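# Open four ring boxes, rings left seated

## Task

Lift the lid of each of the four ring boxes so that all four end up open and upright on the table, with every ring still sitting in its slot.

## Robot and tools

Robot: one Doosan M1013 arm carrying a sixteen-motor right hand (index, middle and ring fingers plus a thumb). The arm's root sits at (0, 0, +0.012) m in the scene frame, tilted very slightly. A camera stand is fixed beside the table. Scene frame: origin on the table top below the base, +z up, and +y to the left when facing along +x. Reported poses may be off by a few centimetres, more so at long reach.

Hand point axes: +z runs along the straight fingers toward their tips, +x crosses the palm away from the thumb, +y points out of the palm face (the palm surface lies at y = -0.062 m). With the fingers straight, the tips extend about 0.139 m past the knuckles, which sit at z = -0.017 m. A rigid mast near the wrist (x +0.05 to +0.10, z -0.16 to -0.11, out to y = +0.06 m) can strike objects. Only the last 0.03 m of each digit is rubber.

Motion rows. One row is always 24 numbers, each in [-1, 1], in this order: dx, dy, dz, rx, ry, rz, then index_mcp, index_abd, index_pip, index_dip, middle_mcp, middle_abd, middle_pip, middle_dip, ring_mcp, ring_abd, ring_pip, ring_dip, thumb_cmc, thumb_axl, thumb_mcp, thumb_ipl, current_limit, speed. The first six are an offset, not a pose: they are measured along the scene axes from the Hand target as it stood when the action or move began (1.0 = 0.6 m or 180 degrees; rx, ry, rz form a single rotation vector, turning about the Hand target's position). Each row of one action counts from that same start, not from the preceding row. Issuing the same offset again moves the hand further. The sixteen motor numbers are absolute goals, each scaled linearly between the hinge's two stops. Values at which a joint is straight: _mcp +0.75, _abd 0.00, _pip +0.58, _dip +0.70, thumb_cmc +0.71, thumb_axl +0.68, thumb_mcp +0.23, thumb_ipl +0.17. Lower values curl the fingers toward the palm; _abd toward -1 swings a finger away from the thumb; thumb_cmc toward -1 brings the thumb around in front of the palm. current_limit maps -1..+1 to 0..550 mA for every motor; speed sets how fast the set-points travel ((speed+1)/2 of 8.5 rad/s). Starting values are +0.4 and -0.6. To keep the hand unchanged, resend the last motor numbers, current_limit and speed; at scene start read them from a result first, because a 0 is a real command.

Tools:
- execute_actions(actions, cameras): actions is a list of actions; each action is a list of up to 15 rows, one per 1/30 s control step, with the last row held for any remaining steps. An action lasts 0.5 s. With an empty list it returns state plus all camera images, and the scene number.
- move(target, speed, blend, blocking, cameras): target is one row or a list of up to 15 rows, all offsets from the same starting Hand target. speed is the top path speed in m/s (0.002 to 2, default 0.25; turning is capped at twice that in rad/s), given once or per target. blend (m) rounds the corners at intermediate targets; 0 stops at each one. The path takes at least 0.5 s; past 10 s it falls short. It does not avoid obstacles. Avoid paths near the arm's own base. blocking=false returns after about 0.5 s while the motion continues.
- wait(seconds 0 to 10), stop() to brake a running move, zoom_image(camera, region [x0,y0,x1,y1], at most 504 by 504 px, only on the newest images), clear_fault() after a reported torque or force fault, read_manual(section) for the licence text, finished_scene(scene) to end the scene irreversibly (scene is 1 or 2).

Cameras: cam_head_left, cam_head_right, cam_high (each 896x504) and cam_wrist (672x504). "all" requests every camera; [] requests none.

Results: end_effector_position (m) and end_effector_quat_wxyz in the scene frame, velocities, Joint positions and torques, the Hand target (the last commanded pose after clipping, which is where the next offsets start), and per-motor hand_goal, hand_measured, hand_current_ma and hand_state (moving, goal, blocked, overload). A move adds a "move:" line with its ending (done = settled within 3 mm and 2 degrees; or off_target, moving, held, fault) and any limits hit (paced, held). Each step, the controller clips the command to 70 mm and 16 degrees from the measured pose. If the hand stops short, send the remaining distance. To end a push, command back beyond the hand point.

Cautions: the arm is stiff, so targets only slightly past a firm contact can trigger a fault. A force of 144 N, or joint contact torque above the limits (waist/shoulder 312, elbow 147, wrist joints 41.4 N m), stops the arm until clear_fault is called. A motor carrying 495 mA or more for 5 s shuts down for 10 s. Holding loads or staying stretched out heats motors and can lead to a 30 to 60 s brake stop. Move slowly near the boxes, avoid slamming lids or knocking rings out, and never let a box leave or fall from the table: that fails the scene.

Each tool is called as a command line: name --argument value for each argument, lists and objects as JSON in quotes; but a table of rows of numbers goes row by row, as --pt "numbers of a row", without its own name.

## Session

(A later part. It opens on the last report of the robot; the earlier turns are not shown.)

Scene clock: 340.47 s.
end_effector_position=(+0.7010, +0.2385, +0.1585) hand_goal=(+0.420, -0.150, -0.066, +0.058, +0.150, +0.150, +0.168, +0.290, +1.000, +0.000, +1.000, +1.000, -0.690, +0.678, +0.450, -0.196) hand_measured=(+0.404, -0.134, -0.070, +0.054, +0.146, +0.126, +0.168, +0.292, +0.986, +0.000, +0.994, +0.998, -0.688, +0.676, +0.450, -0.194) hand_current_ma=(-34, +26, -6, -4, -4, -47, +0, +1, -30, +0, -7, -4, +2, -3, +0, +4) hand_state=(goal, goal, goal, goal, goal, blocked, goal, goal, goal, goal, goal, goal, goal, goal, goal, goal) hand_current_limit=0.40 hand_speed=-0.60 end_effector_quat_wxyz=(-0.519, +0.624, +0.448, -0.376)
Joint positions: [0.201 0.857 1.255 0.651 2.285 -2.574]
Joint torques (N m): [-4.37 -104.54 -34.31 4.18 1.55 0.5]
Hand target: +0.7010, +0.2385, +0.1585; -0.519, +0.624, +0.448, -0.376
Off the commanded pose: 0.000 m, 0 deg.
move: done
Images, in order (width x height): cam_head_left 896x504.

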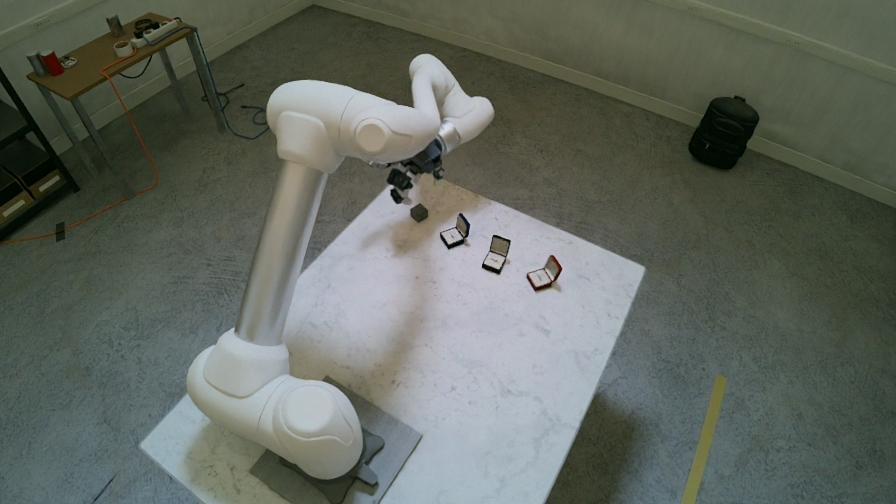

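move --target '[0,0,-0.18,0,0,0,0.42,-0.15,-0.066,0.058,0.15,0.15,0.168,0.29,1,0,1,1,-0.69,0.678,0.45,-0.197,0.4,-0.6]' --speed 0.12 --cameras '["cam_head_left","cam_high","cam_wrist"]'

zoom_image --camera "cam_head_left" --region '[360, 160, 480, 250]'

zoom_image --camera "cam_high" --region '[440, 170, 560, 260]'

Scene clock: 348.37 s.
end_effector_position=(+0.7010, +0.2385, +0.0505) hand_goal=(+0.420, -0.150, -0.066, +0.058, +0.150, +0.150, +0.168, +0.290, +1.000, +0.000, +1.000, +1.000, -0.690, +0.678, +0.450, -0.196) hand_measured=(+0.404, -0.134, -0.070, +0.054, +0.146, +0.126, +0.168, +0.292, +0.986, +0.000, +0.994, +0.998, -0.688, +0.676, +0.450, -0.194) hand_current_ma=(-33, +26, -6, -4, -4, -47, +0, +1, -30, +0, -7, -4, +2, -3, +0, +4) hand_state=(goal, goal, goal, goal, goal, blocked, goal, goal, goal, goal, goal, goal, goal, goal, goal, goal) hand_current_limit=0.40 hand_speed=-0.60 end_effector_quat_wxyz=(-0.519, +0.624, +0.448, -0.376)
Joint positions: [0.2 0.96 1.278 0.593 2.183 -2.667]
Joint torques (N m): [-2.68 -109.21 -31.94 3.97 1.68 0.43]
Hand target: +0.7010, +0.2385, +0.0505; -0.519, +0.624, +0.448, -0.376
Off the commanded pose: 0.000 m, 0 deg.
move: done
Images, in order (width x height): cam_head_left 896x504, cam_high 896x504, cam_wrist 672x504.

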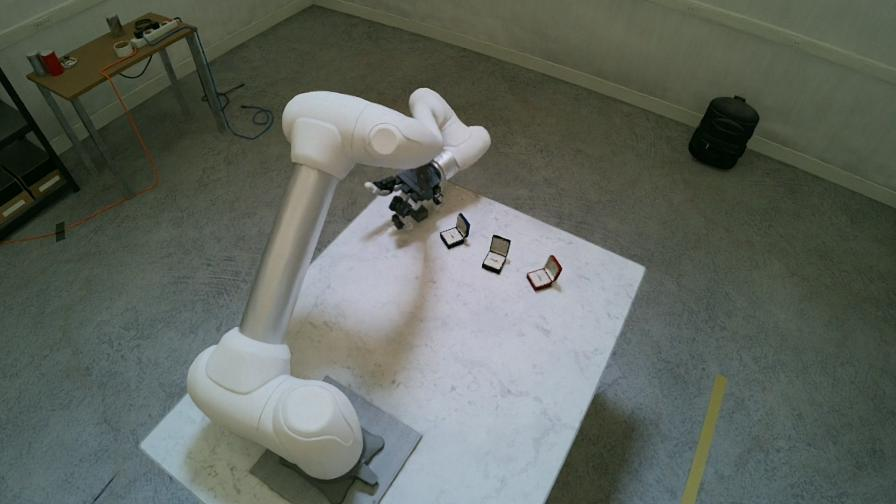

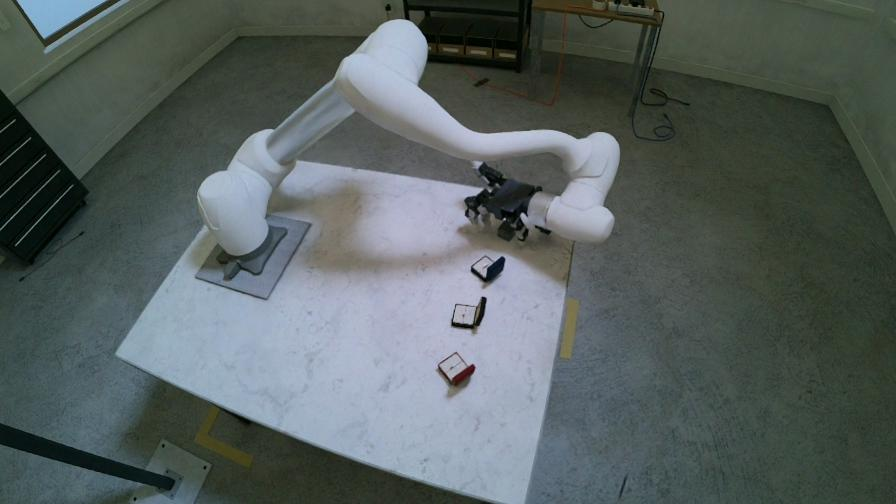

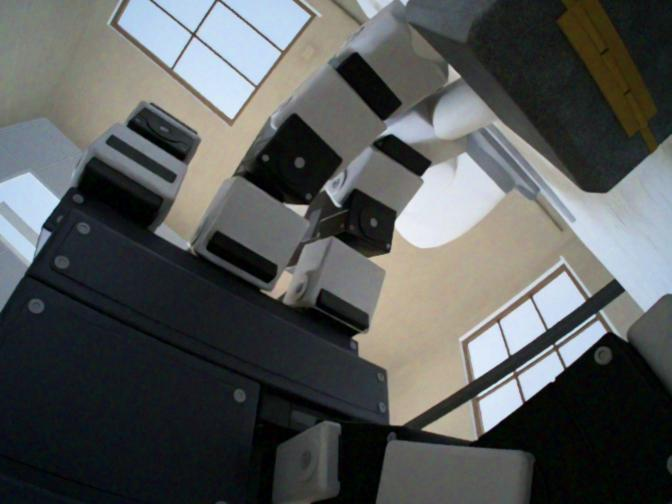

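Scaled by 4.200 from the camera's 896x504 image, which has a finer 1280x720 frame.

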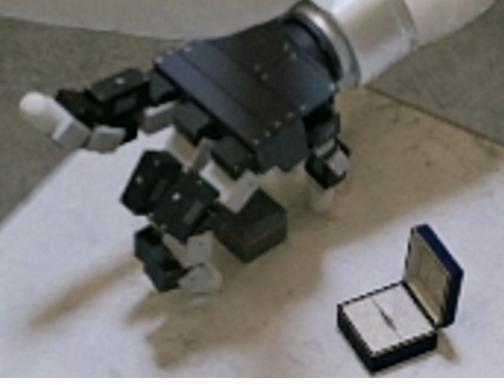

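Scaled by 4.200 from the camera's 896x504 image, which has a finer 1280x720 frame.

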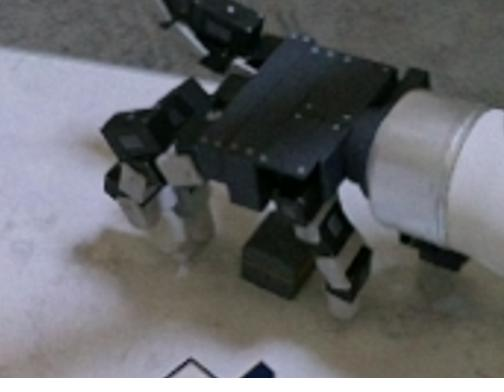

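move --target '[0.0057,0.0167,0,0,0,0,0.42,-0.15,-0.066,0.058,0.15,0.15,0.168,0.29,1,0,1,1,-0.69,0.678,0.45,-0.197,0.4,-0.6]' --speed 0.08 --cameras '["cam_head_left","cam_high","cam_wrist"]'

zoom_image --camera "cam_head_left" --region '[360, 160, 480, 250]'

zoom_image --camera "cam_high" --region '[440, 170, 560, 260]'

Scene clock: 364.67 s.
end_effector_position=(+0.7044, +0.2485, +0.0505) hand_goal=(+0.420, -0.150, -0.066, +0.058, +0.150, +0.150, +0.168, +0.290, +1.000, +0.000, +1.000, +1.000, -0.690, +0.678, +0.450, -0.196) hand_measured=(+0.404, -0.134, -0.070, +0.054, +0.146, +0.126, +0.168, +0.292, +0.986, +0.000, +0.994, +0.998, -0.688, +0.676, +0.450, -0.194) hand_current_ma=(-33, +26, -6, -4, -4, -47, +0, +1, -30, +0, -7, -4, +2, -3, +0, +4) hand_state=(goal, goal, goal, goal, goal, blocked, goal, goal, goal, goal, goal, goal, goal, goal, goal, goal) hand_current_limit=0.40 hand_speed=-0.60 end_effector_quat_wxyz=(-0.519, +0.624, +0.448, -0.376)
Joint positions: [0.21 0.967 1.262 0.607 2.186 -2.653]
Joint torques (N m): [-3.19 -109.12 -31.89 4.04 1.65 0.46]
Hand target: +0.7044, +0.2485, +0.0505; -0.519, +0.624, +0.448, -0.376
Off the commanded pose: 0.000 m, 0 deg.
move: done
Images, in order (width x height): cam_head_left 896x504, cam_high 896x504, cam_wrist 672x504.

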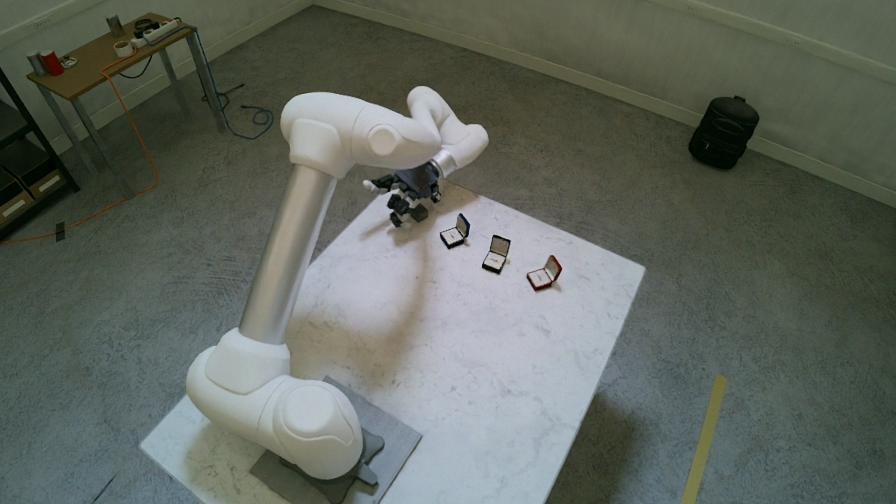

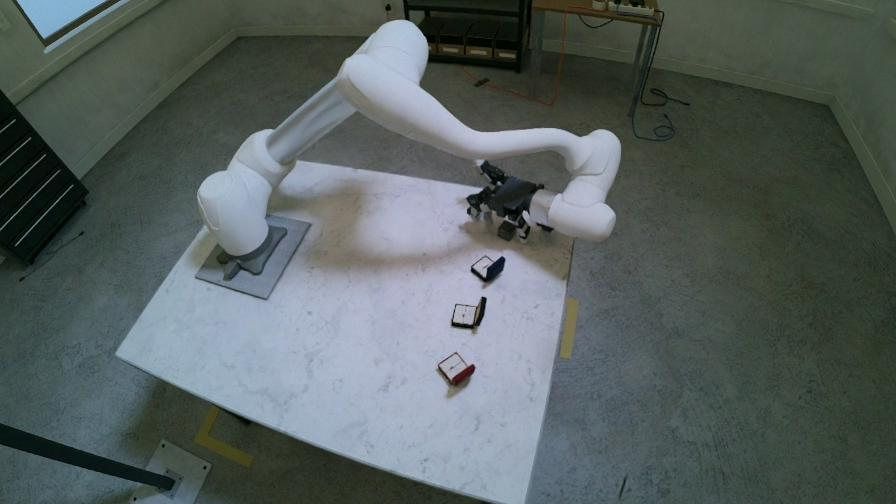

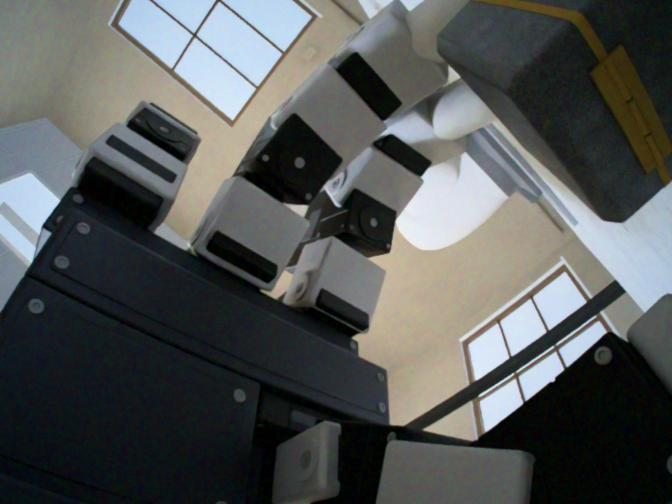

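Scaled by 4.200 from the camera's 896x504 image, which has a finer 1280x720 frame.

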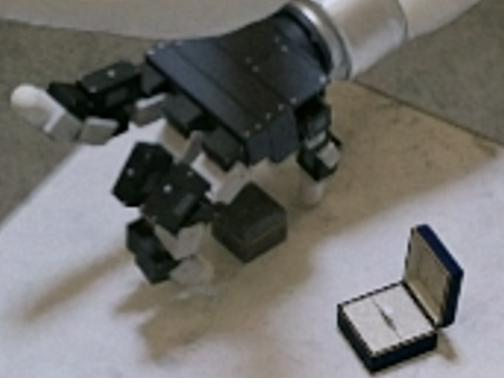

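Scaled by 4.200 from the camera's 896x504 image, which has a finer 1280x720 frame.

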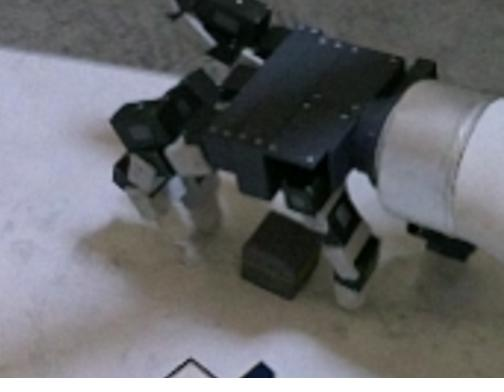

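move --pt "0 0 0 0 0 0 -0.08 -0.15 0.168 0.29 -0.08 0.15 0.168 0.29 1 0 1 1 -0.69 0.678 0.25 -0.197 0.4 -0.8" --pt "0 0 0 0 0 0 -0.2 -0.15 0.168 0.29 -0.2 0.15 0.168 0.29 1 0 1 1 -0.69 0.678 0.05 -0.197 0.7 -0.8" --speed 0.08 --cameras '["cam_head_left","cam_wrist"]'

Scene clock: 386.17 s.
end_effector_position=(+0.7044, +0.2485, +0.0505) hand_goal=(-0.200, -0.150, +0.168, +0.290, -0.200, +0.150, +0.168, +0.290, +1.000, +0.000, +1.000, +1.000, -0.690, +0.678, +0.050, -0.196) hand_measured=(-0.094, -0.112, +0.186, +0.294, -0.092, +0.102, +0.186, +0.292, +0.986, +0.000, +0.994, +0.998, -0.688, +0.678, +0.260, -0.176) hand_current_ma=(+403, +80, +37, +6, +417, -109, +39, +2, -30, +0, -7, -4, +3, -1, +467, +64) hand_state=(blocked, blocked, goal, goal, blocked, blocked, goal, goal, goal, goal, goal, goal, goal, goal, blocked, blocked) hand_current_limit=0.70 hand_speed=-0.80 end_effector_quat_wxyz=(-0.519, +0.624, +0.448, -0.376)
Joint positions: [0.21 0.967 1.262 0.607 2.186 -2.653]
Joint torques (N m): [-3.03 -103.65 -30.98 3.55 0.11 0.26]
Hand target: +0.7044, +0.2485, +0.0505; -0.519, +0.624, +0.448, -0.376
Off the commanded pose: 0.000 m, 0 deg.
move: done
Images, in order (width x height): cam_head_left 896x504, cam_wrist 672x504.

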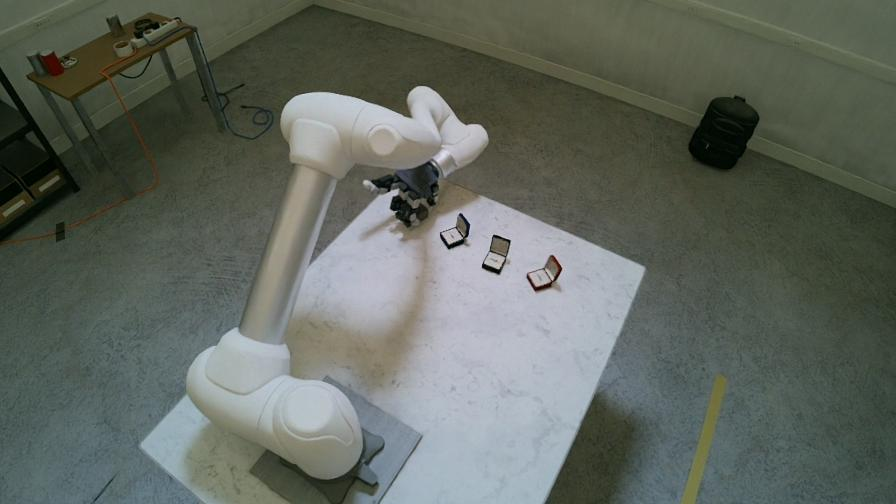

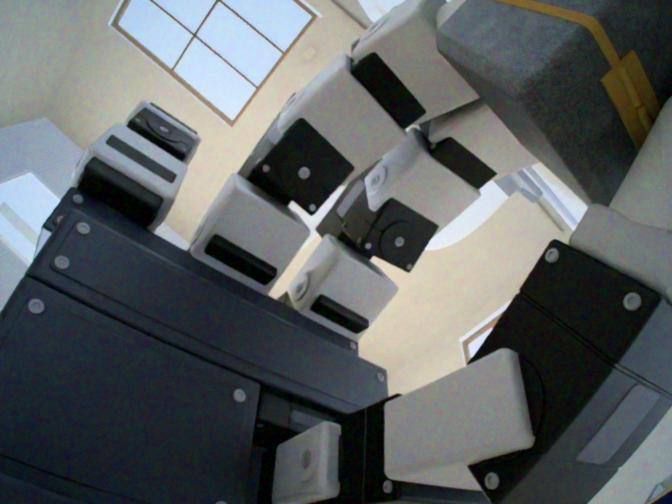

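move --pt "0 0 0 0 0 0 0.42 -0.15 -0.04 0.058 -0.25 0.15 0.168 0.29 1 0 1 1 -0.69 0.678 0.05 -0.197 0.7 -0.7" --pt "0 0 0 0 0 0 -0.12 -0.15 -0.04 0.058 -0.3 0.15 0.168 0.29 1 0 1 1 -0.69 0.678 0.05 -0.197 0.7 -0.8" --pt "0 0 0 0 0 0 0 -0.15 -0.182 -0.058 -0.3 0.15 0.168 0.29 1 0 1 1 -0.69 0.678 0.05 -0.197 0.77 -0.95" --pt "0 0 0 0 0 0 0.1 -0.15 -0.25 -0.18 -0.3 0.15 0.168 0.29 1 0 1 1 -0.69 0.678 0.05 -0.197 0.77 -0.97" --speed 0.08 --cameras '["cam_head_left","cam_wrist"]'

zoom_image --camera "cam_wrist" --region '[400, 0, 672, 260]'

zoom_image --camera "cam_head_left" --region '[370, 170, 480, 260]'

Scene clock: 401.43 s.
end_effector_position=(+0.7044, +0.2485, +0.0505) hand_goal=(+0.100, -0.150, -0.250, -0.180, -0.300, +0.150, +0.168, +0.290, +1.000, +0.000, +1.000, +1.000, -0.690, +0.678, +0.050, -0.196) hand_measured=(+0.116, -0.138, -0.226, -0.168, -0.104, +0.134, +0.200, +0.298, +0.986, +0.000, +0.994, +0.998, -0.694, +0.678, +0.260, -0.158) hand_current_ma=(+36, +20, +51, +23, +487, -25, +76, +14, -30, +0, -7, -4, -5, -1, +487, +147) hand_state=(goal, goal, blocked, goal, blocked, goal, blocked, goal, goal, goal, goal, goal, goal, goal, blocked, blocked) hand_current_limit=0.77 hand_speed=-0.97 end_effector_quat_wxyz=(-0.519, +0.624, +0.448, -0.376)
Joint positions: [0.21 0.967 1.262 0.607 2.186 -2.653]
Joint torques (N m): [-3.41 -106.84 -31.46 3.61 1.02 0.5]
Hand target: +0.7044, +0.2485, +0.0505; -0.519, +0.624, +0.448, -0.376
Off the commanded pose: 0.000 m, 0 deg.
move: done
Images, in order (width x height): cam_head_left 896x504, cam_wrist 672x504.

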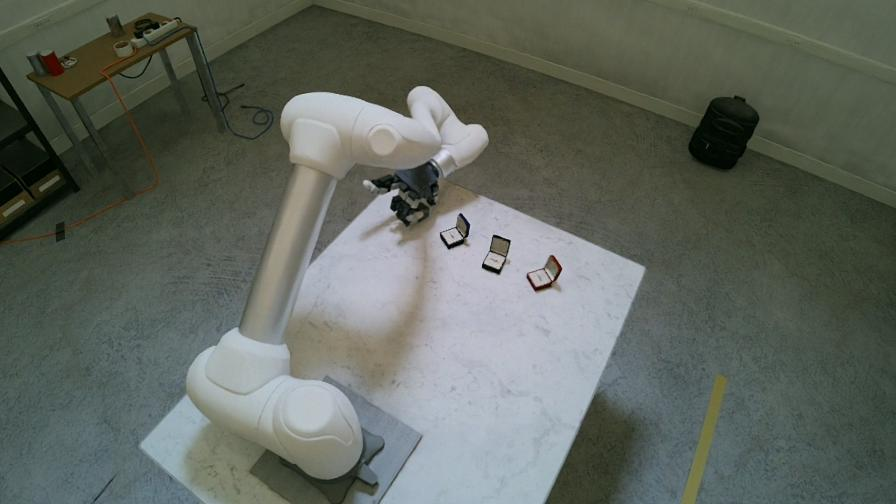

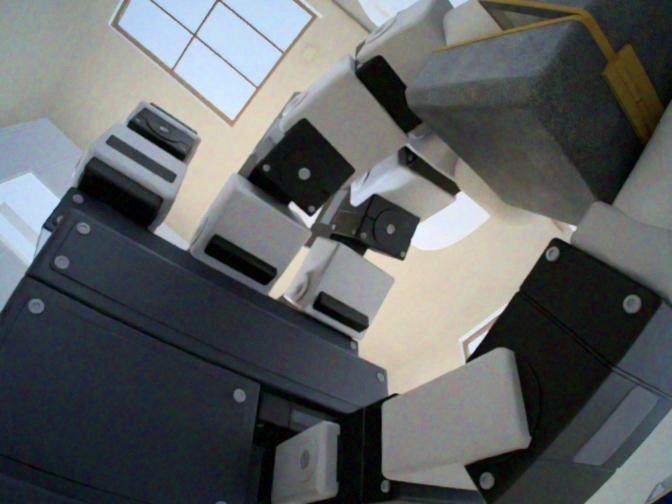

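Scaled by 1.853 from the camera's 672x504 image, which has a finer 960x720 frame.

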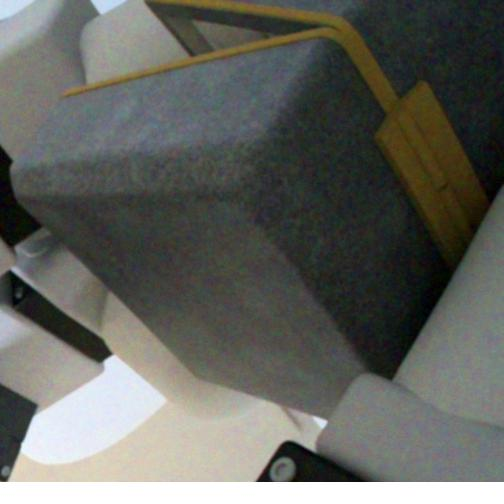

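Scaled by 4.582 from the camera's 896x504 image, which has a finer 1280x720 frame.

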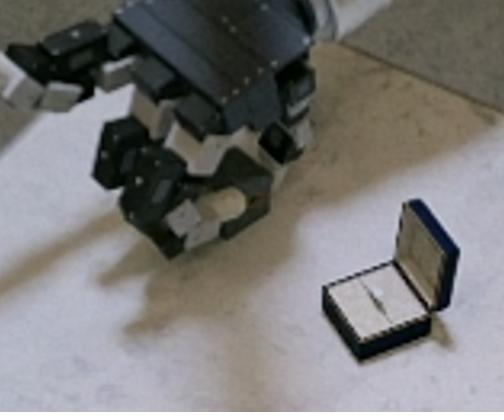

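Popped, lid opened partway (gap visible). Curl.

move --pt "0 0 0 0 0 0 0.06 -0.15 -0.3 -0.25 -0.3 0.15 0.168 0.29 1 0 1 1 -0.69 0.678 0.05 -0.197 0.77 -0.97" --pt "0 0 0 0 0 0 0.04 -0.15 -0.34 -0.28 -0.3 0.15 0.168 0.29 1 0 1 1 -0.69 0.678 0.05 -0.197 0.77 -0.97" --pt "0 0 0 0 0 0 0 -0.15 -0.39 -0.32 -0.3 0.15 0.168 0.29 1 0 1 1 -0.69 0.678 0.05 -0.197 0.77 -0.97" --pt "0 0 0 0 0 0 -0.1 -0.15 -0.41 -0.34 -0.3 0.15 0.168 0.29 1 0 1 1 -0.69 0.678 0.05 -0.197 0.77 -0.97" --pt "0 0 0 0 0 0 -0.2 -0.15 -0.41 -0.34 -0.3 0.15 0.168 0.29 1 0 1 1 -0.69 0.678 0.05 -0.197 0.77 -0.97" --speed 0.08 --cameras '["cam_wrist"]'

zoom_image --camera "cam_wrist" --region '[400, 0, 672, 260]'

Scene clock: 418.87 s.
end_effector_position=(+0.7044, +0.2485, +0.0505) hand_goal=(-0.200, -0.150, -0.410, -0.340, -0.300, +0.150, +0.168, +0.290, +1.000, +0.000, +1.000, +1.000, -0.690, +0.678, +0.050, -0.196) hand_measured=(-0.198, -0.146, -0.404, -0.336, -0.104, +0.134, +0.200, +0.298, +0.986, +0.000, +0.994, +0.998, -0.684, +0.678, +0.260, -0.158) hand_current_ma=(+2, +4, +7, +5, +487, -25, +76, +14, -30, +0, -7, -4, +9, +0, +487, +147) hand_state=(goal, goal, goal, goal, blocked, goal, blocked, goal, goal, goal, goal, goal, goal, goal, blocked, blocked) hand_current_limit=0.77 hand_speed=-0.97 end_effector_quat_wxyz=(-0.519, +0.624, +0.448, -0.376)
Joint positions: [0.21 0.967 1.262 0.607 2.186 -2.653]
Joint torques (N m): [-3.09 -105.95 -30.81 3.67 0.97 0.47]
Hand target: +0.7044, +0.2485, +0.0505; -0.519, +0.624, +0.448, -0.376
Off the commanded pose: 0.000 m, 0 deg.
move: done
Images, in order (width x height): cam_wrist 672x504.

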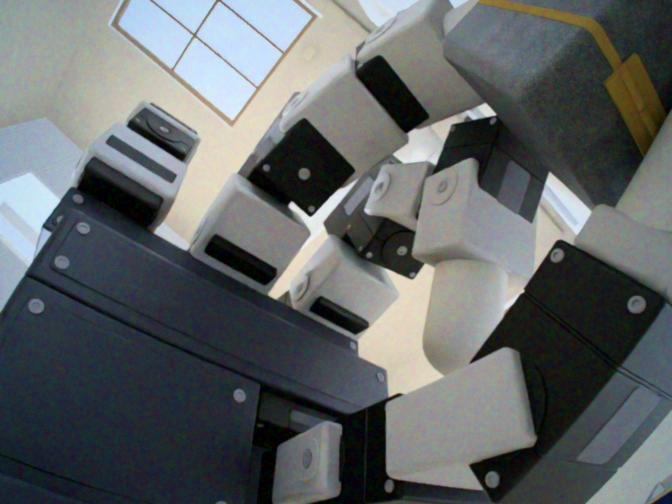

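Scaled by 1.853 from the camera's 672x504 image, which has a finer 960x720 frame.

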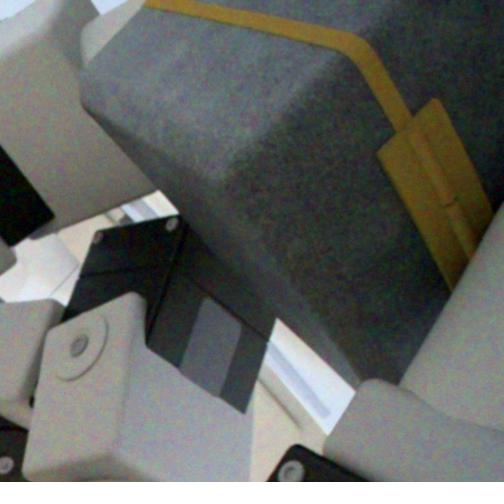

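move --pt "0 0 0 0 0 0 0.2 -0.15 -0.35 -0.25 -0.3 0.15 0.168 0.29 1 0 1 1 -0.69 0.678 0.05 -0.197 0.77 -0.8" --pt "0 0 0 0 0 0 0.42 -0.15 -0.04 0.058 -0.3 0.15 0.168 0.29 1 0 1 1 -0.69 0.678 0.05 -0.197 0.77 -0.8" --pt "0 0 0 0 0 0 -0.12 -0.15 -0.04 0.058 -0.3 0.15 0.168 0.29 1 0 1 1 -0.69 0.678 0.05 -0.197 0.77 -0.8" --pt "0 0 0 0 0 0 0 -0.15 -0.182 -0.058 -0.3 0.15 0.168 0.29 1 0 1 1 -0.69 0.678 0.05 -0.197 0.77 -0.95" --pt "0 0 0 0 0 0 0.06 -0.15 -0.22 -0.14 -0.3 0.15 0.168 0.29 1 0 1 1 -0.69 0.678 0.05 -0.197 0.77 -0.97" --pt "0 0 0 0 0 0 0.04 -0.15 -0.26 -0.23 -0.3 0.15 0.168 0.29 1 0 1 1 -0.69 0.678 0.05 -0.197 0.77 -0.97" --speed 0.08 --cameras '["cam_wrist"]'

zoom_image --camera "cam_wrist" --region '[400, 0, 672, 260]'

Scene clock: 445.60 s.
end_effector_position=(+0.7044, +0.2485, +0.0505) hand_goal=(+0.040, -0.150, -0.260, -0.230, -0.300, +0.150, +0.168, +0.290, +1.000, +0.000, +1.000, +1.000, -0.690, +0.678, +0.050, -0.196) hand_measured=(+0.100, -0.132, -0.224, -0.214, -0.110, +0.138, +0.204, +0.300, +0.986, +0.000, +0.994, +0.998, -0.688, +0.678, +0.258, -0.150) hand_current_ma=(+193, +33, +92, +33, +487, -20, +94, +19, -30, +0, -7, -4, +2, +1, +487, +183) hand_state=(blocked, goal, blocked, goal, blocked, goal, blocked, goal, goal, goal, goal, goal, goal, goal, blocked, blocked) hand_current_limit=0.77 hand_speed=-0.97 end_effector_quat_wxyz=(-0.519, +0.624, +0.448, -0.376)
Joint positions: [0.21 0.967 1.262 0.607 2.186 -2.653]
Joint torques (N m): [-3.03 -106.47 -31.32 3.77 0.77 0.41]
Hand target: +0.7044, +0.2485, +0.0505; -0.519, +0.624, +0.448, -0.376
Off the commanded pose: 0.000 m, 0 deg.
move: done
Images, in order (width x height): cam_wrist 672x504.

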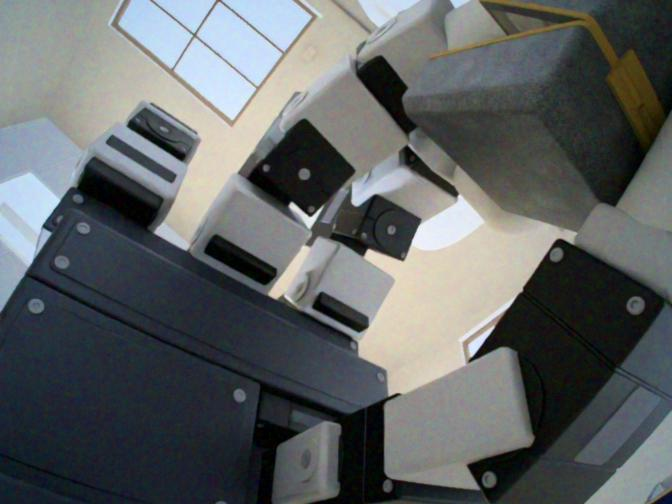

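Scaled by 1.853 from the camera's 672x504 image, which has a finer 960x720 frame.

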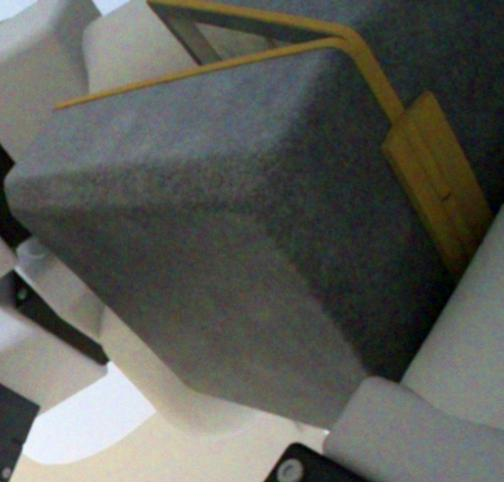

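move --pt "0 0 0 0 0 0 0.02 -0.15 -0.29 -0.28 -0.3 0.15 0.168 0.29 1 0 1 1 -0.69 0.678 0.05 -0.197 0.77 -0.97" --pt "0 0 0 0 0 0 0.0 -0.15 -0.31 -0.33 -0.3 0.15 0.168 0.29 1 0 1 1 -0.69 0.678 0.05 -0.197 0.77 -0.97" --speed 0.08 --cameras '["cam_wrist"]'

zoom_image --camera "cam_wrist" --region '[400, 0, 672, 260]'

Scene clock: 453.67 s.
end_effector_position=(+0.7044, +0.2485, +0.0505) hand_goal=(+0.000, -0.150, -0.310, -0.330, -0.300, +0.150, +0.168, +0.290, +1.000, +0.000, +1.000, +1.000, -0.690, +0.678, +0.050, -0.196) hand_measured=(+0.002, -0.146, -0.304, -0.326, -0.110, +0.136, +0.204, +0.300, +0.986, +0.000, +0.994, +0.998, -0.672, +0.680, +0.254, -0.150) hand_current_ma=(+3, +5, +10, +5, +487, -22, +94, +19, -30, +0, -7, -4, +40, +4, +487, +183) hand_state=(goal, goal, goal, goal, blocked, goal, blocked, goal, goal, goal, goal, goal, goal, goal, blocked, blocked) hand_current_limit=0.77 hand_speed=-0.97 end_effector_quat_wxyz=(-0.519, +0.624, +0.448, -0.376)
Joint positions: [0.21 0.967 1.262 0.607 2.186 -2.653]
Joint torques (N m): [-2.81 -107.86 -31.81 3.98 1.27 0.41]
Hand target: +0.7044, +0.2485, +0.0505; -0.519, +0.624, +0.448, -0.376
Off the commanded pose: 0.000 m, 0 deg.
move: done
Images, in order (width x height): cam_wrist 672x504.

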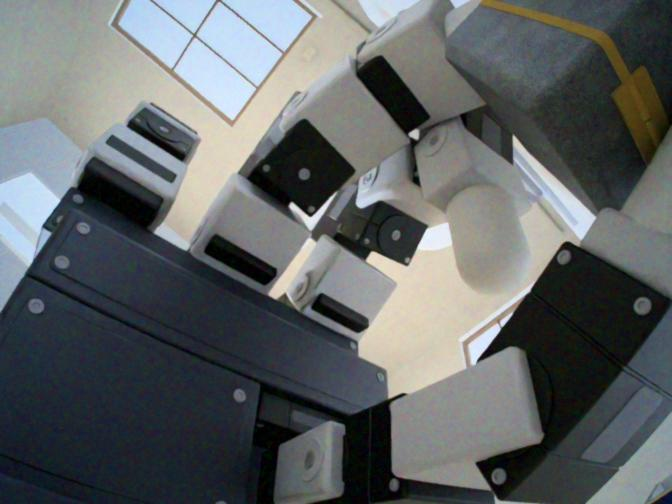

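Scaled by 1.853 from the camera's 672x504 image, which has a finer 960x720 frame.

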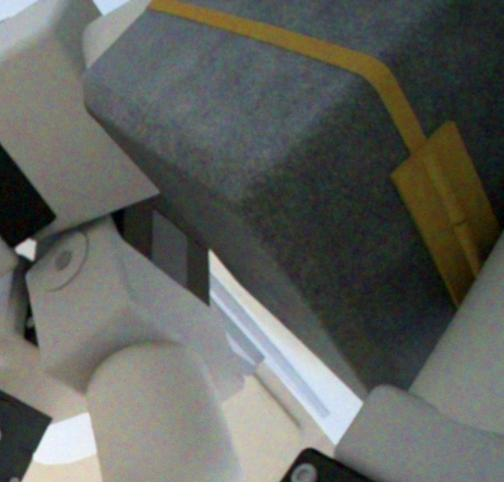

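move --pt "0 0 0 0 0 0 0.2 -0.15 -0.35 -0.25 -0.3 0.15 0.168 0.29 1 0 1 1 -0.69 0.678 0.05 -0.197 0.77 -0.8" --pt "0 0 0 0 0 0 0.42 -0.15 -0.04 0.058 -0.3 0.15 0.168 0.29 1 0 1 1 -0.69 0.678 0.05 -0.197 0.77 -0.8" --pt "0 0 0 0 0 0 -0.12 -0.15 -0.04 0.058 -0.3 0.15 0.168 0.29 1 0 1 1 -0.69 0.678 0.05 -0.197 0.77 -0.8" --pt "0 0 0 0 0 0 0 -0.15 -0.182 -0.058 -0.3 0.15 0.168 0.29 1 0 1 1 -0.69 0.678 0.05 -0.197 0.77 -0.95" --pt "0 0 0 0 0 0 0.1 -0.15 -0.25 -0.18 -0.3 0.15 0.168 0.29 1 0 1 1 -0.69 0.678 0.05 -0.197 0.77 -0.97" --pt "0 0 0 0 0 0 0.1 -0.15 -0.3 -0.24 -0.3 0.15 0.168 0.29 1 0 1 1 -0.69 0.678 0.05 -0.197 0.77 -0.97" --speed 0.08 --cameras '["cam_wrist"]'

zoom_image --camera "cam_wrist" --region '[400, 0, 672, 260]'

Scene clock: 500.30 s.
end_effector_position=(+0.7044, +0.2485, +0.0505) hand_goal=(+0.100, -0.150, -0.300, -0.240, -0.300, +0.150, +0.168, +0.290, +1.000, +0.000, +1.000, +1.000, -0.690, +0.678, +0.050, -0.196) hand_measured=(+0.098, -0.146, -0.296, -0.236, -0.120, +0.136, +0.206, +0.304, +0.986, +0.000, +0.994, +0.998, -0.678, +0.680, +0.256, -0.138) hand_current_ma=(-1, +5, +6, +5, +487, -23, +101, +28, -30, +0, -7, -4, +22, +1, +487, +249) hand_state=(goal, goal, goal, goal, blocked, goal, blocked, goal, goal, goal, goal, goal, goal, goal, blocked, blocked) hand_current_limit=0.77 hand_speed=-0.97 end_effector_quat_wxyz=(-0.519, +0.624, +0.448, -0.376)
Joint positions: [0.21 0.967 1.262 0.607 2.186 -2.653]
Joint torques (N m): [-3.23 -106.59 -31.21 3.72 1.12 0.49]
Hand target: +0.7044, +0.2485, +0.0505; -0.519, +0.624, +0.448, -0.376
Off the commanded pose: 0.000 m, 0 deg.
move: done
Images, in order (width x height): cam_wrist 672x504.

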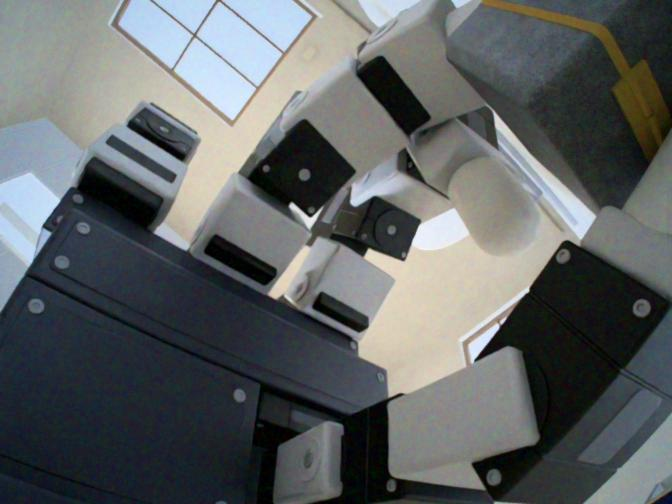

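Scaled by 1.853 from the camera's 672x504 image, which has a finer 960x720 frame.

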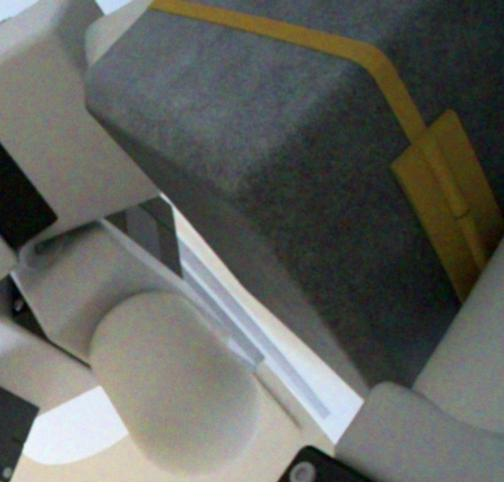

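move --pt "0 0 0 0 0 0 0.2 -0.15 -0.35 -0.25 -0.3 0.15 0.168 0.29 1 0 1 1 -0.69 0.678 0.05 -0.197 0.77 -0.8" --pt "0 0 0 0 0 0 0.42 -0.15 -0.04 0.058 -0.3 0.15 0.168 0.29 1 0 1 1 -0.69 0.678 0.05 -0.197 0.77 -0.8" --pt "0 0 0 0 0 0 -0.15 -0.15 -0.04 0.058 -0.3 0.15 0.168 0.29 1 0 1 1 -0.69 0.678 0.05 -0.197 0.77 -0.8" --pt "0 0 0 0 0 0 -0.05 -0.15 -0.182 -0.058 -0.3 0.15 0.168 0.29 1 0 1 1 -0.69 0.678 0.05 -0.197 0.77 -0.95" --pt "0 0 0 0 0 0 -0.05 -0.15 -0.23 -0.15 -0.3 0.15 0.168 0.29 1 0 1 1 -0.69 0.678 0.05 -0.197 0.77 -0.97" --pt "0 0 0 0 0 0 -0.06 -0.15 -0.25 -0.22 -0.3 0.15 0.168 0.29 1 0 1 1 -0.69 0.678 0.05 -0.197 0.77 -0.97" --speed 0.08 --cameras '["cam_wrist"]'

zoom_image --camera "cam_wrist" --region '[400, 0, 672, 260]'

Scene clock: 523.53 s.
end_effector_position=(+0.7044, +0.2485, +0.0505) hand_goal=(-0.060, -0.150, -0.250, -0.220, -0.300, +0.150, +0.168, +0.290, +1.000, +0.000, +1.000, +1.000, -0.690, +0.678, +0.050, -0.196) hand_measured=(+0.048, -0.128, -0.194, -0.208, -0.134, +0.136, +0.212, +0.308, +0.986, +0.000, +0.994, +0.998, -0.698, +0.678, +0.276, -0.136) hand_current_ma=(+412, +38, +158, +21, +487, -24, +119, +36, -30, +0, -7, -4, -15, +0, +487, +260) hand_state=(blocked, blocked, blocked, goal, blocked, goal, blocked, goal, goal, goal, goal, goal, goal, goal, blocked, blocked) hand_current_limit=0.77 hand_speed=-0.97 end_effector_quat_wxyz=(-0.519, +0.624, +0.448, -0.376)
Joint positions: [0.21 0.967 1.262 0.607 2.186 -2.653]
Joint torques (N m): [-2.65 -106.27 -31.06 3.83 0.96 0.36]
Hand target: +0.7044, +0.2485, +0.0505; -0.519, +0.624, +0.448, -0.376
Off the commanded pose: 0.000 m, 0 deg.
move: done
Images, in order (width x height): cam_wrist 672x504.

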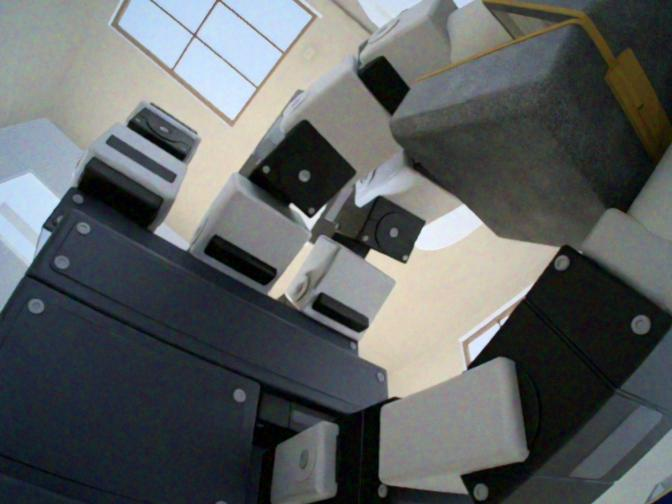

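Scaled by 1.853 from the camera's 672x504 image, which has a finer 960x720 frame.

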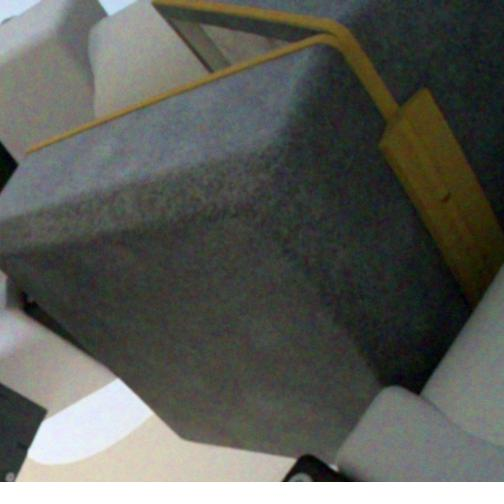

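move --pt "0 0 0 0 0 0 -0.06 -0.15 -0.27 -0.26 -0.3 0.15 0.168 0.29 1 0 1 1 -0.69 0.678 0.05 -0.197 0.77 -0.97" --pt "0 0 0 0 0 0 -0.08 -0.15 -0.3 -0.3 -0.3 0.15 0.168 0.29 1 0 1 1 -0.69 0.678 0.05 -0.197 0.77 -0.97" --speed 0.08 --cameras '["cam_wrist"]'

zoom_image --camera "cam_wrist" --region '[400, 0, 672, 260]'

Scene clock: 533.23 s.
end_effector_position=(+0.7044, +0.2485, +0.0505) hand_goal=(-0.080, -0.150, -0.300, -0.300, -0.300, +0.150, +0.168, +0.290, +1.000, +0.000, +1.000, +1.000, -0.690, +0.678, +0.050, -0.196) hand_measured=(-0.050, -0.138, -0.298, -0.304, -0.130, +0.134, +0.220, +0.308, +0.986, +0.000, +0.994, +0.998, -0.682, +0.678, +0.284, -0.136) hand_current_ma=(+74, +17, +2, -6, +487, -27, +145, +36, -30, +0, -7, -4, +15, +0, +487, +260) hand_state=(blocked, goal, goal, goal, blocked, goal, blocked, goal, goal, goal, goal, goal, goal, goal, blocked, blocked) hand_current_limit=0.77 hand_speed=-0.97 end_effector_quat_wxyz=(-0.519, +0.624, +0.448, -0.376)
Joint positions: [0.21 0.967 1.262 0.607 2.186 -2.653]
Joint torques (N m): [-2.49 -103.1 -30.02 3.52 0.08 0.3]
Hand target: +0.7044, +0.2485, +0.0505; -0.519, +0.624, +0.448, -0.376
Off the commanded pose: 0.000 m, 0 deg.
move: done
Images, in order (width x height): cam_wrist 672x504.

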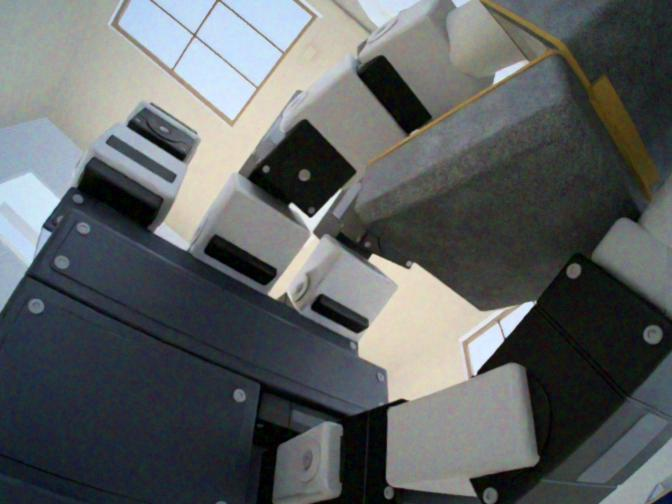

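Scaled by 1.853 from the camera's 672x504 image, which has a finer 960x720 frame.

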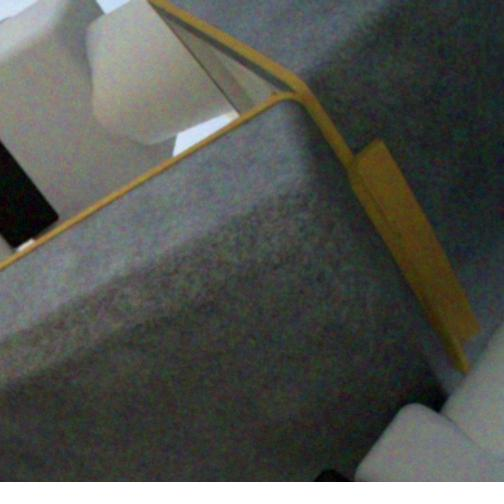

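Excellent; continue, pulling mcp.

move --pt "0 0 0 0 0 0 -0.14 -0.15 -0.35 -0.32 -0.3 0.15 0.168 0.29 1 0 1 1 -0.69 0.678 0.05 -0.197 0.77 -0.97" --pt "0 0 0 0 0 0 -0.2 -0.15 -0.4 -0.34 -0.3 0.15 0.168 0.29 1 0 1 1 -0.69 0.678 0.05 -0.197 0.77 -0.97" --pt "0 0 0 0 0 0 -0.26 -0.15 -0.42 -0.35 -0.3 0.15 0.168 0.29 1 0 1 1 -0.69 0.678 0.05 -0.197 0.77 -0.97" --speed 0.08 --cameras '["cam_wrist"]'

zoom_image --camera "cam_wrist" --region '[400, 0, 672, 260]'

Scene clock: 543.50 s.
end_effector_position=(+0.7044, +0.2485, +0.0505) hand_goal=(-0.260, -0.150, -0.420, -0.350, -0.300, +0.150, +0.168, +0.290, +1.000, +0.000, +1.000, +1.000, -0.690, +0.678, +0.050, -0.196) hand_measured=(-0.232, -0.146, -0.412, -0.348, -0.132, +0.134, +0.220, +0.308, +0.986, +0.000, +0.994, +0.998, -0.678, +0.678, +0.274, -0.148) hand_current_ma=(+74, +5, +11, +3, +487, -27, +145, +36, -30, +0, -7, -4, +23, -1, +487, +194) hand_state=(blocked, goal, goal, goal, blocked, goal, blocked, goal, goal, goal, goal, goal, goal, goal, blocked, blocked) hand_current_limit=0.77 hand_speed=-0.97 end_effector_quat_wxyz=(-0.519, +0.624, +0.448, -0.376)
Joint positions: [0.21 0.967 1.262 0.607 2.186 -2.653]
Joint torques (N m): [-2.7 -108.4 -31.77 3.96 1.54 0.46]
Hand target: +0.7044, +0.2485, +0.0505; -0.519, +0.624, +0.448, -0.376
Off the commanded pose: 0.000 m, 0 deg.
move: done
Images, in order (width x height): cam_wrist 672x504.

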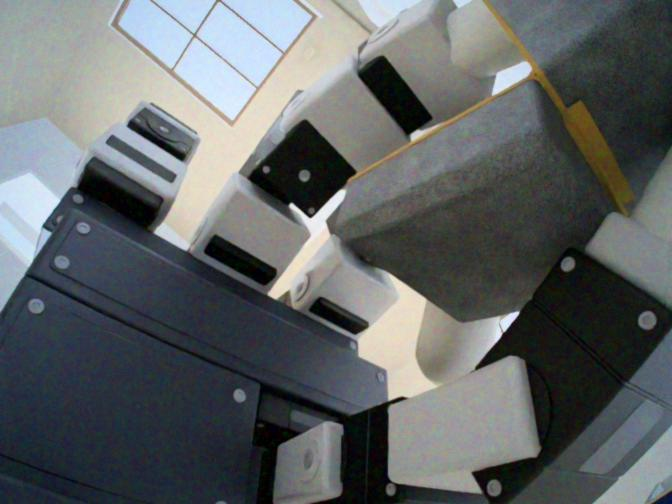

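Scaled by 1.853 from the camera's 672x504 image, which has a finer 960x720 frame.

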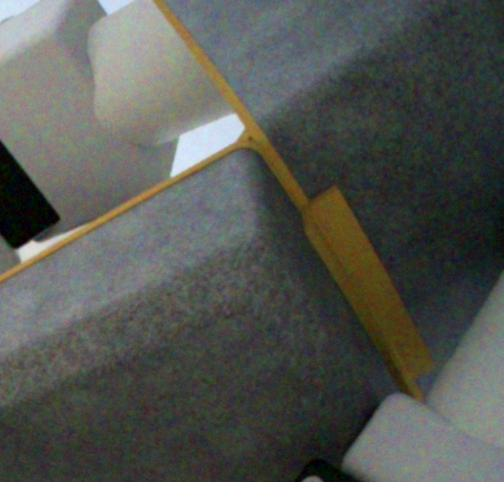

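Open about 90°. A bit more pull, then release.

move --pt "0 0 0 0 0 0 -0.33 -0.15 -0.42 -0.34 -0.3 0.15 0.168 0.29 1 0 1 1 -0.69 0.678 0.05 -0.197 0.77 -0.96" --pt "0 0 0 0 0 0 -0.4 -0.15 -0.42 -0.32 -0.3 0.15 0.168 0.29 1 0 1 1 -0.69 0.678 0.05 -0.197 0.77 -0.96" --speed 0.08 --cameras '["cam_wrist"]'

zoom_image --camera "cam_wrist" --region '[320, 0, 672, 340]'

Scene clock: 552.27 s.
end_effector_position=(+0.7044, +0.2485, +0.0505) hand_goal=(-0.400, -0.150, -0.420, -0.320, -0.300, +0.150, +0.168, +0.290, +1.000, +0.000, +1.000, +1.000, -0.690, +0.678, +0.050, -0.196) hand_measured=(-0.330, -0.146, -0.414, -0.326, -0.132, +0.134, +0.220, +0.308, +0.986, +0.000, +0.994, +0.998, -0.678, +0.676, +0.274, -0.148) hand_current_ma=(+211, +3, +9, -10, +487, -27, +145, +36, -30, +0, -7, -4, +20, -2, +487, +194) hand_state=(moving, goal, goal, goal, blocked, goal, blocked, goal, goal, goal, goal, goal, goal, goal, blocked, blocked) hand_current_limit=0.77 hand_speed=-0.96 end_effector_quat_wxyz=(-0.519, +0.624, +0.448, -0.376)
Joint positions: [0.21 0.967 1.262 0.607 2.186 -2.653]
Joint torques (N m): [-3.23 -108.87 -32.09 3.9 1.6 0.48]
Hand target: +0.7044, +0.2485, +0.0505; -0.519, +0.624, +0.448, -0.376
Off the commanded pose: 0.000 m, 0 deg.
move: done
Images, in order (width x height): cam_wrist 672x504.

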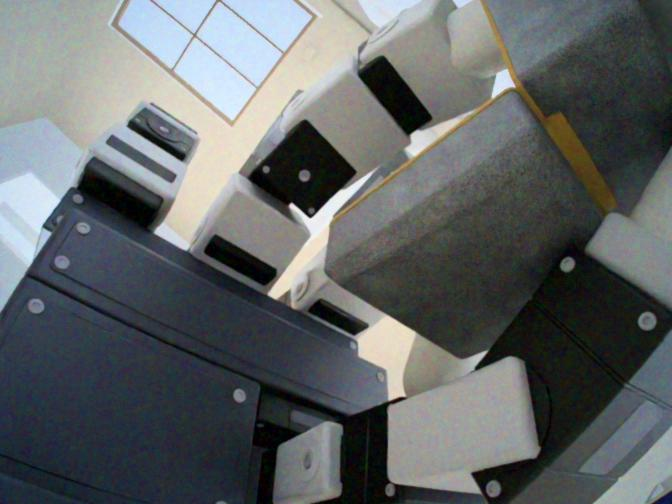

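Scaled by 1.432 from the camera's 672x504 image, which has a finer 960x720 frame.

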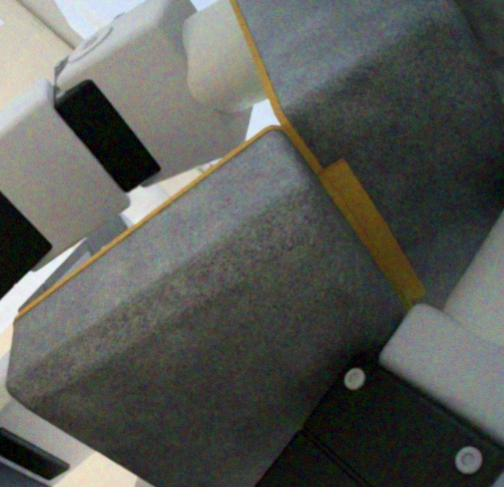

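At stop, open ≥90. Release.

move --pt "0 0 0 0 0 0 -0.2 -0.15 -0.41 -0.33 -0.15 0.15 0.168 0.29 1 0 1 1 -0.69 0.678 0.25 -0.197 0.7 -0.95" --pt "0 0 0 0 0 0 -0.06 -0.15 -0.4 -0.3 -0.1 0.15 0.168 0.29 1 0 1 1 -0.69 0.678 0.45 -0.197 0.4 -0.9" --pt "0 0 0 0 0 0 0.05 -0.15 -0.34 -0.22 0.05 0.15 0.168 0.29 1 0 1 1 -0.69 0.678 0.45 -0.197 0.4 -0.9" --pt "0 0 0 0 0 0 0.15 -0.15 -0.25 -0.1 0.15 0.15 0.168 0.29 1 0 1 1 -0.69 0.678 0.45 -0.197 0.4 -0.8" --pt "0 0 0 0 0 0 0.42 -0.15 -0.066 0.058 0.15 0.15 0.168 0.29 1 0 1 1 -0.69 0.678 0.45 -0.197 0.4 -0.6" --pt "0 0 0.25 0 0 0 0.42 -0.15 -0.066 0.058 0.15 0.15 0.168 0.29 1 0 1 1 -0.69 0.678 0.45 -0.197 0.4 -0.6" --speed '[0.1,0.1,0.1,0.1,0.1,0.15]' --cameras '["cam_head_left","cam_wrist"]'

zoom_image --camera "cam_head_left" --region '[380, 170, 600, 310]'

Scene clock: 566.83 s.
end_effector_position=(+0.7044, +0.2485, +0.2004) hand_goal=(+0.420, -0.150, -0.066, +0.058, +0.150, +0.150, +0.168, +0.290, +1.000, +0.000, +1.000, +1.000, -0.690, +0.678, +0.450, -0.196) hand_measured=(+0.404, -0.134, -0.070, +0.054, +0.146, +0.126, +0.170, +0.292, +0.986, +0.000, +0.994, +0.998, -0.686, +0.678, +0.446, -0.194) hand_current_ma=(-33, +26, -6, -4, -4, -48, +2, +3, -30, +0, -7, -4, +5, +0, -8, +4) hand_state=(goal, goal, goal, goal, goal, blocked, goal, goal, goal, goal, goal, goal, goal, goal, goal, goal) hand_current_limit=0.40 hand_speed=-0.60 end_effector_quat_wxyz=(-0.519, +0.624, +0.448, -0.376)
Joint positions: [0.211 0.831 1.221 0.696 2.327 -2.513]
Joint torques (N m): [-2.52 -104.05 -35.67 4.29 1.56 0.4]
Hand target: +0.7044, +0.2485, +0.2005; -0.519, +0.624, +0.448, -0.376
Off the commanded pose: 0.000 m, 0 deg.
move: done
Images, in order (width x height): cam_head_left 896x504, cam_wrist 672x504.

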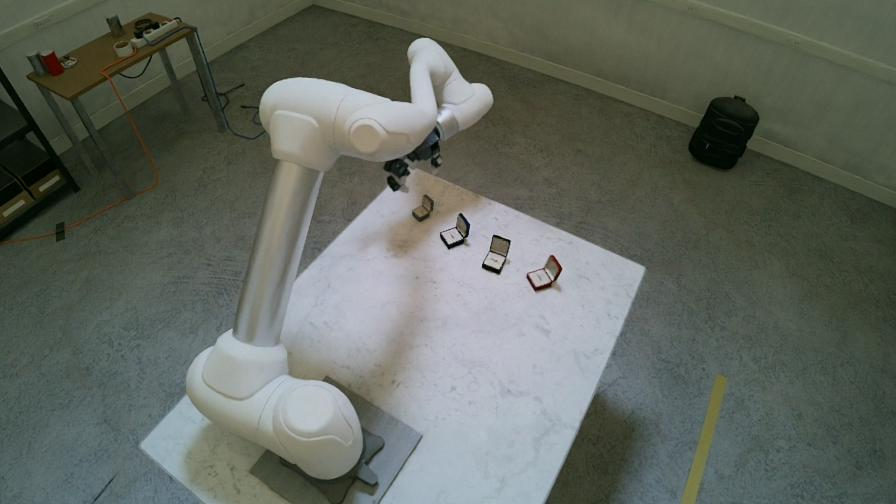

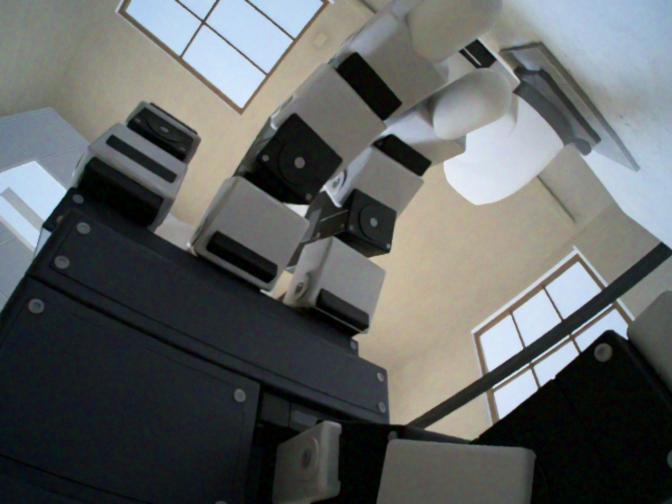

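Scaled by 2.291 from the camera's 896x504 image, which has a finer 1280x720 frame.

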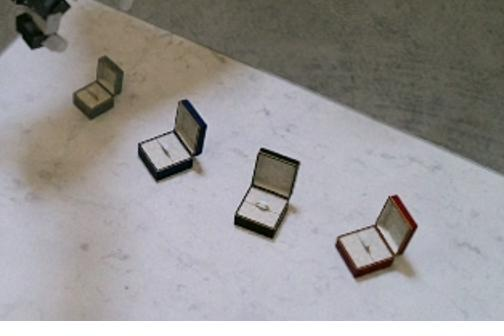

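All open.

finished_scene --scene 2

The scene is finished: the task was done.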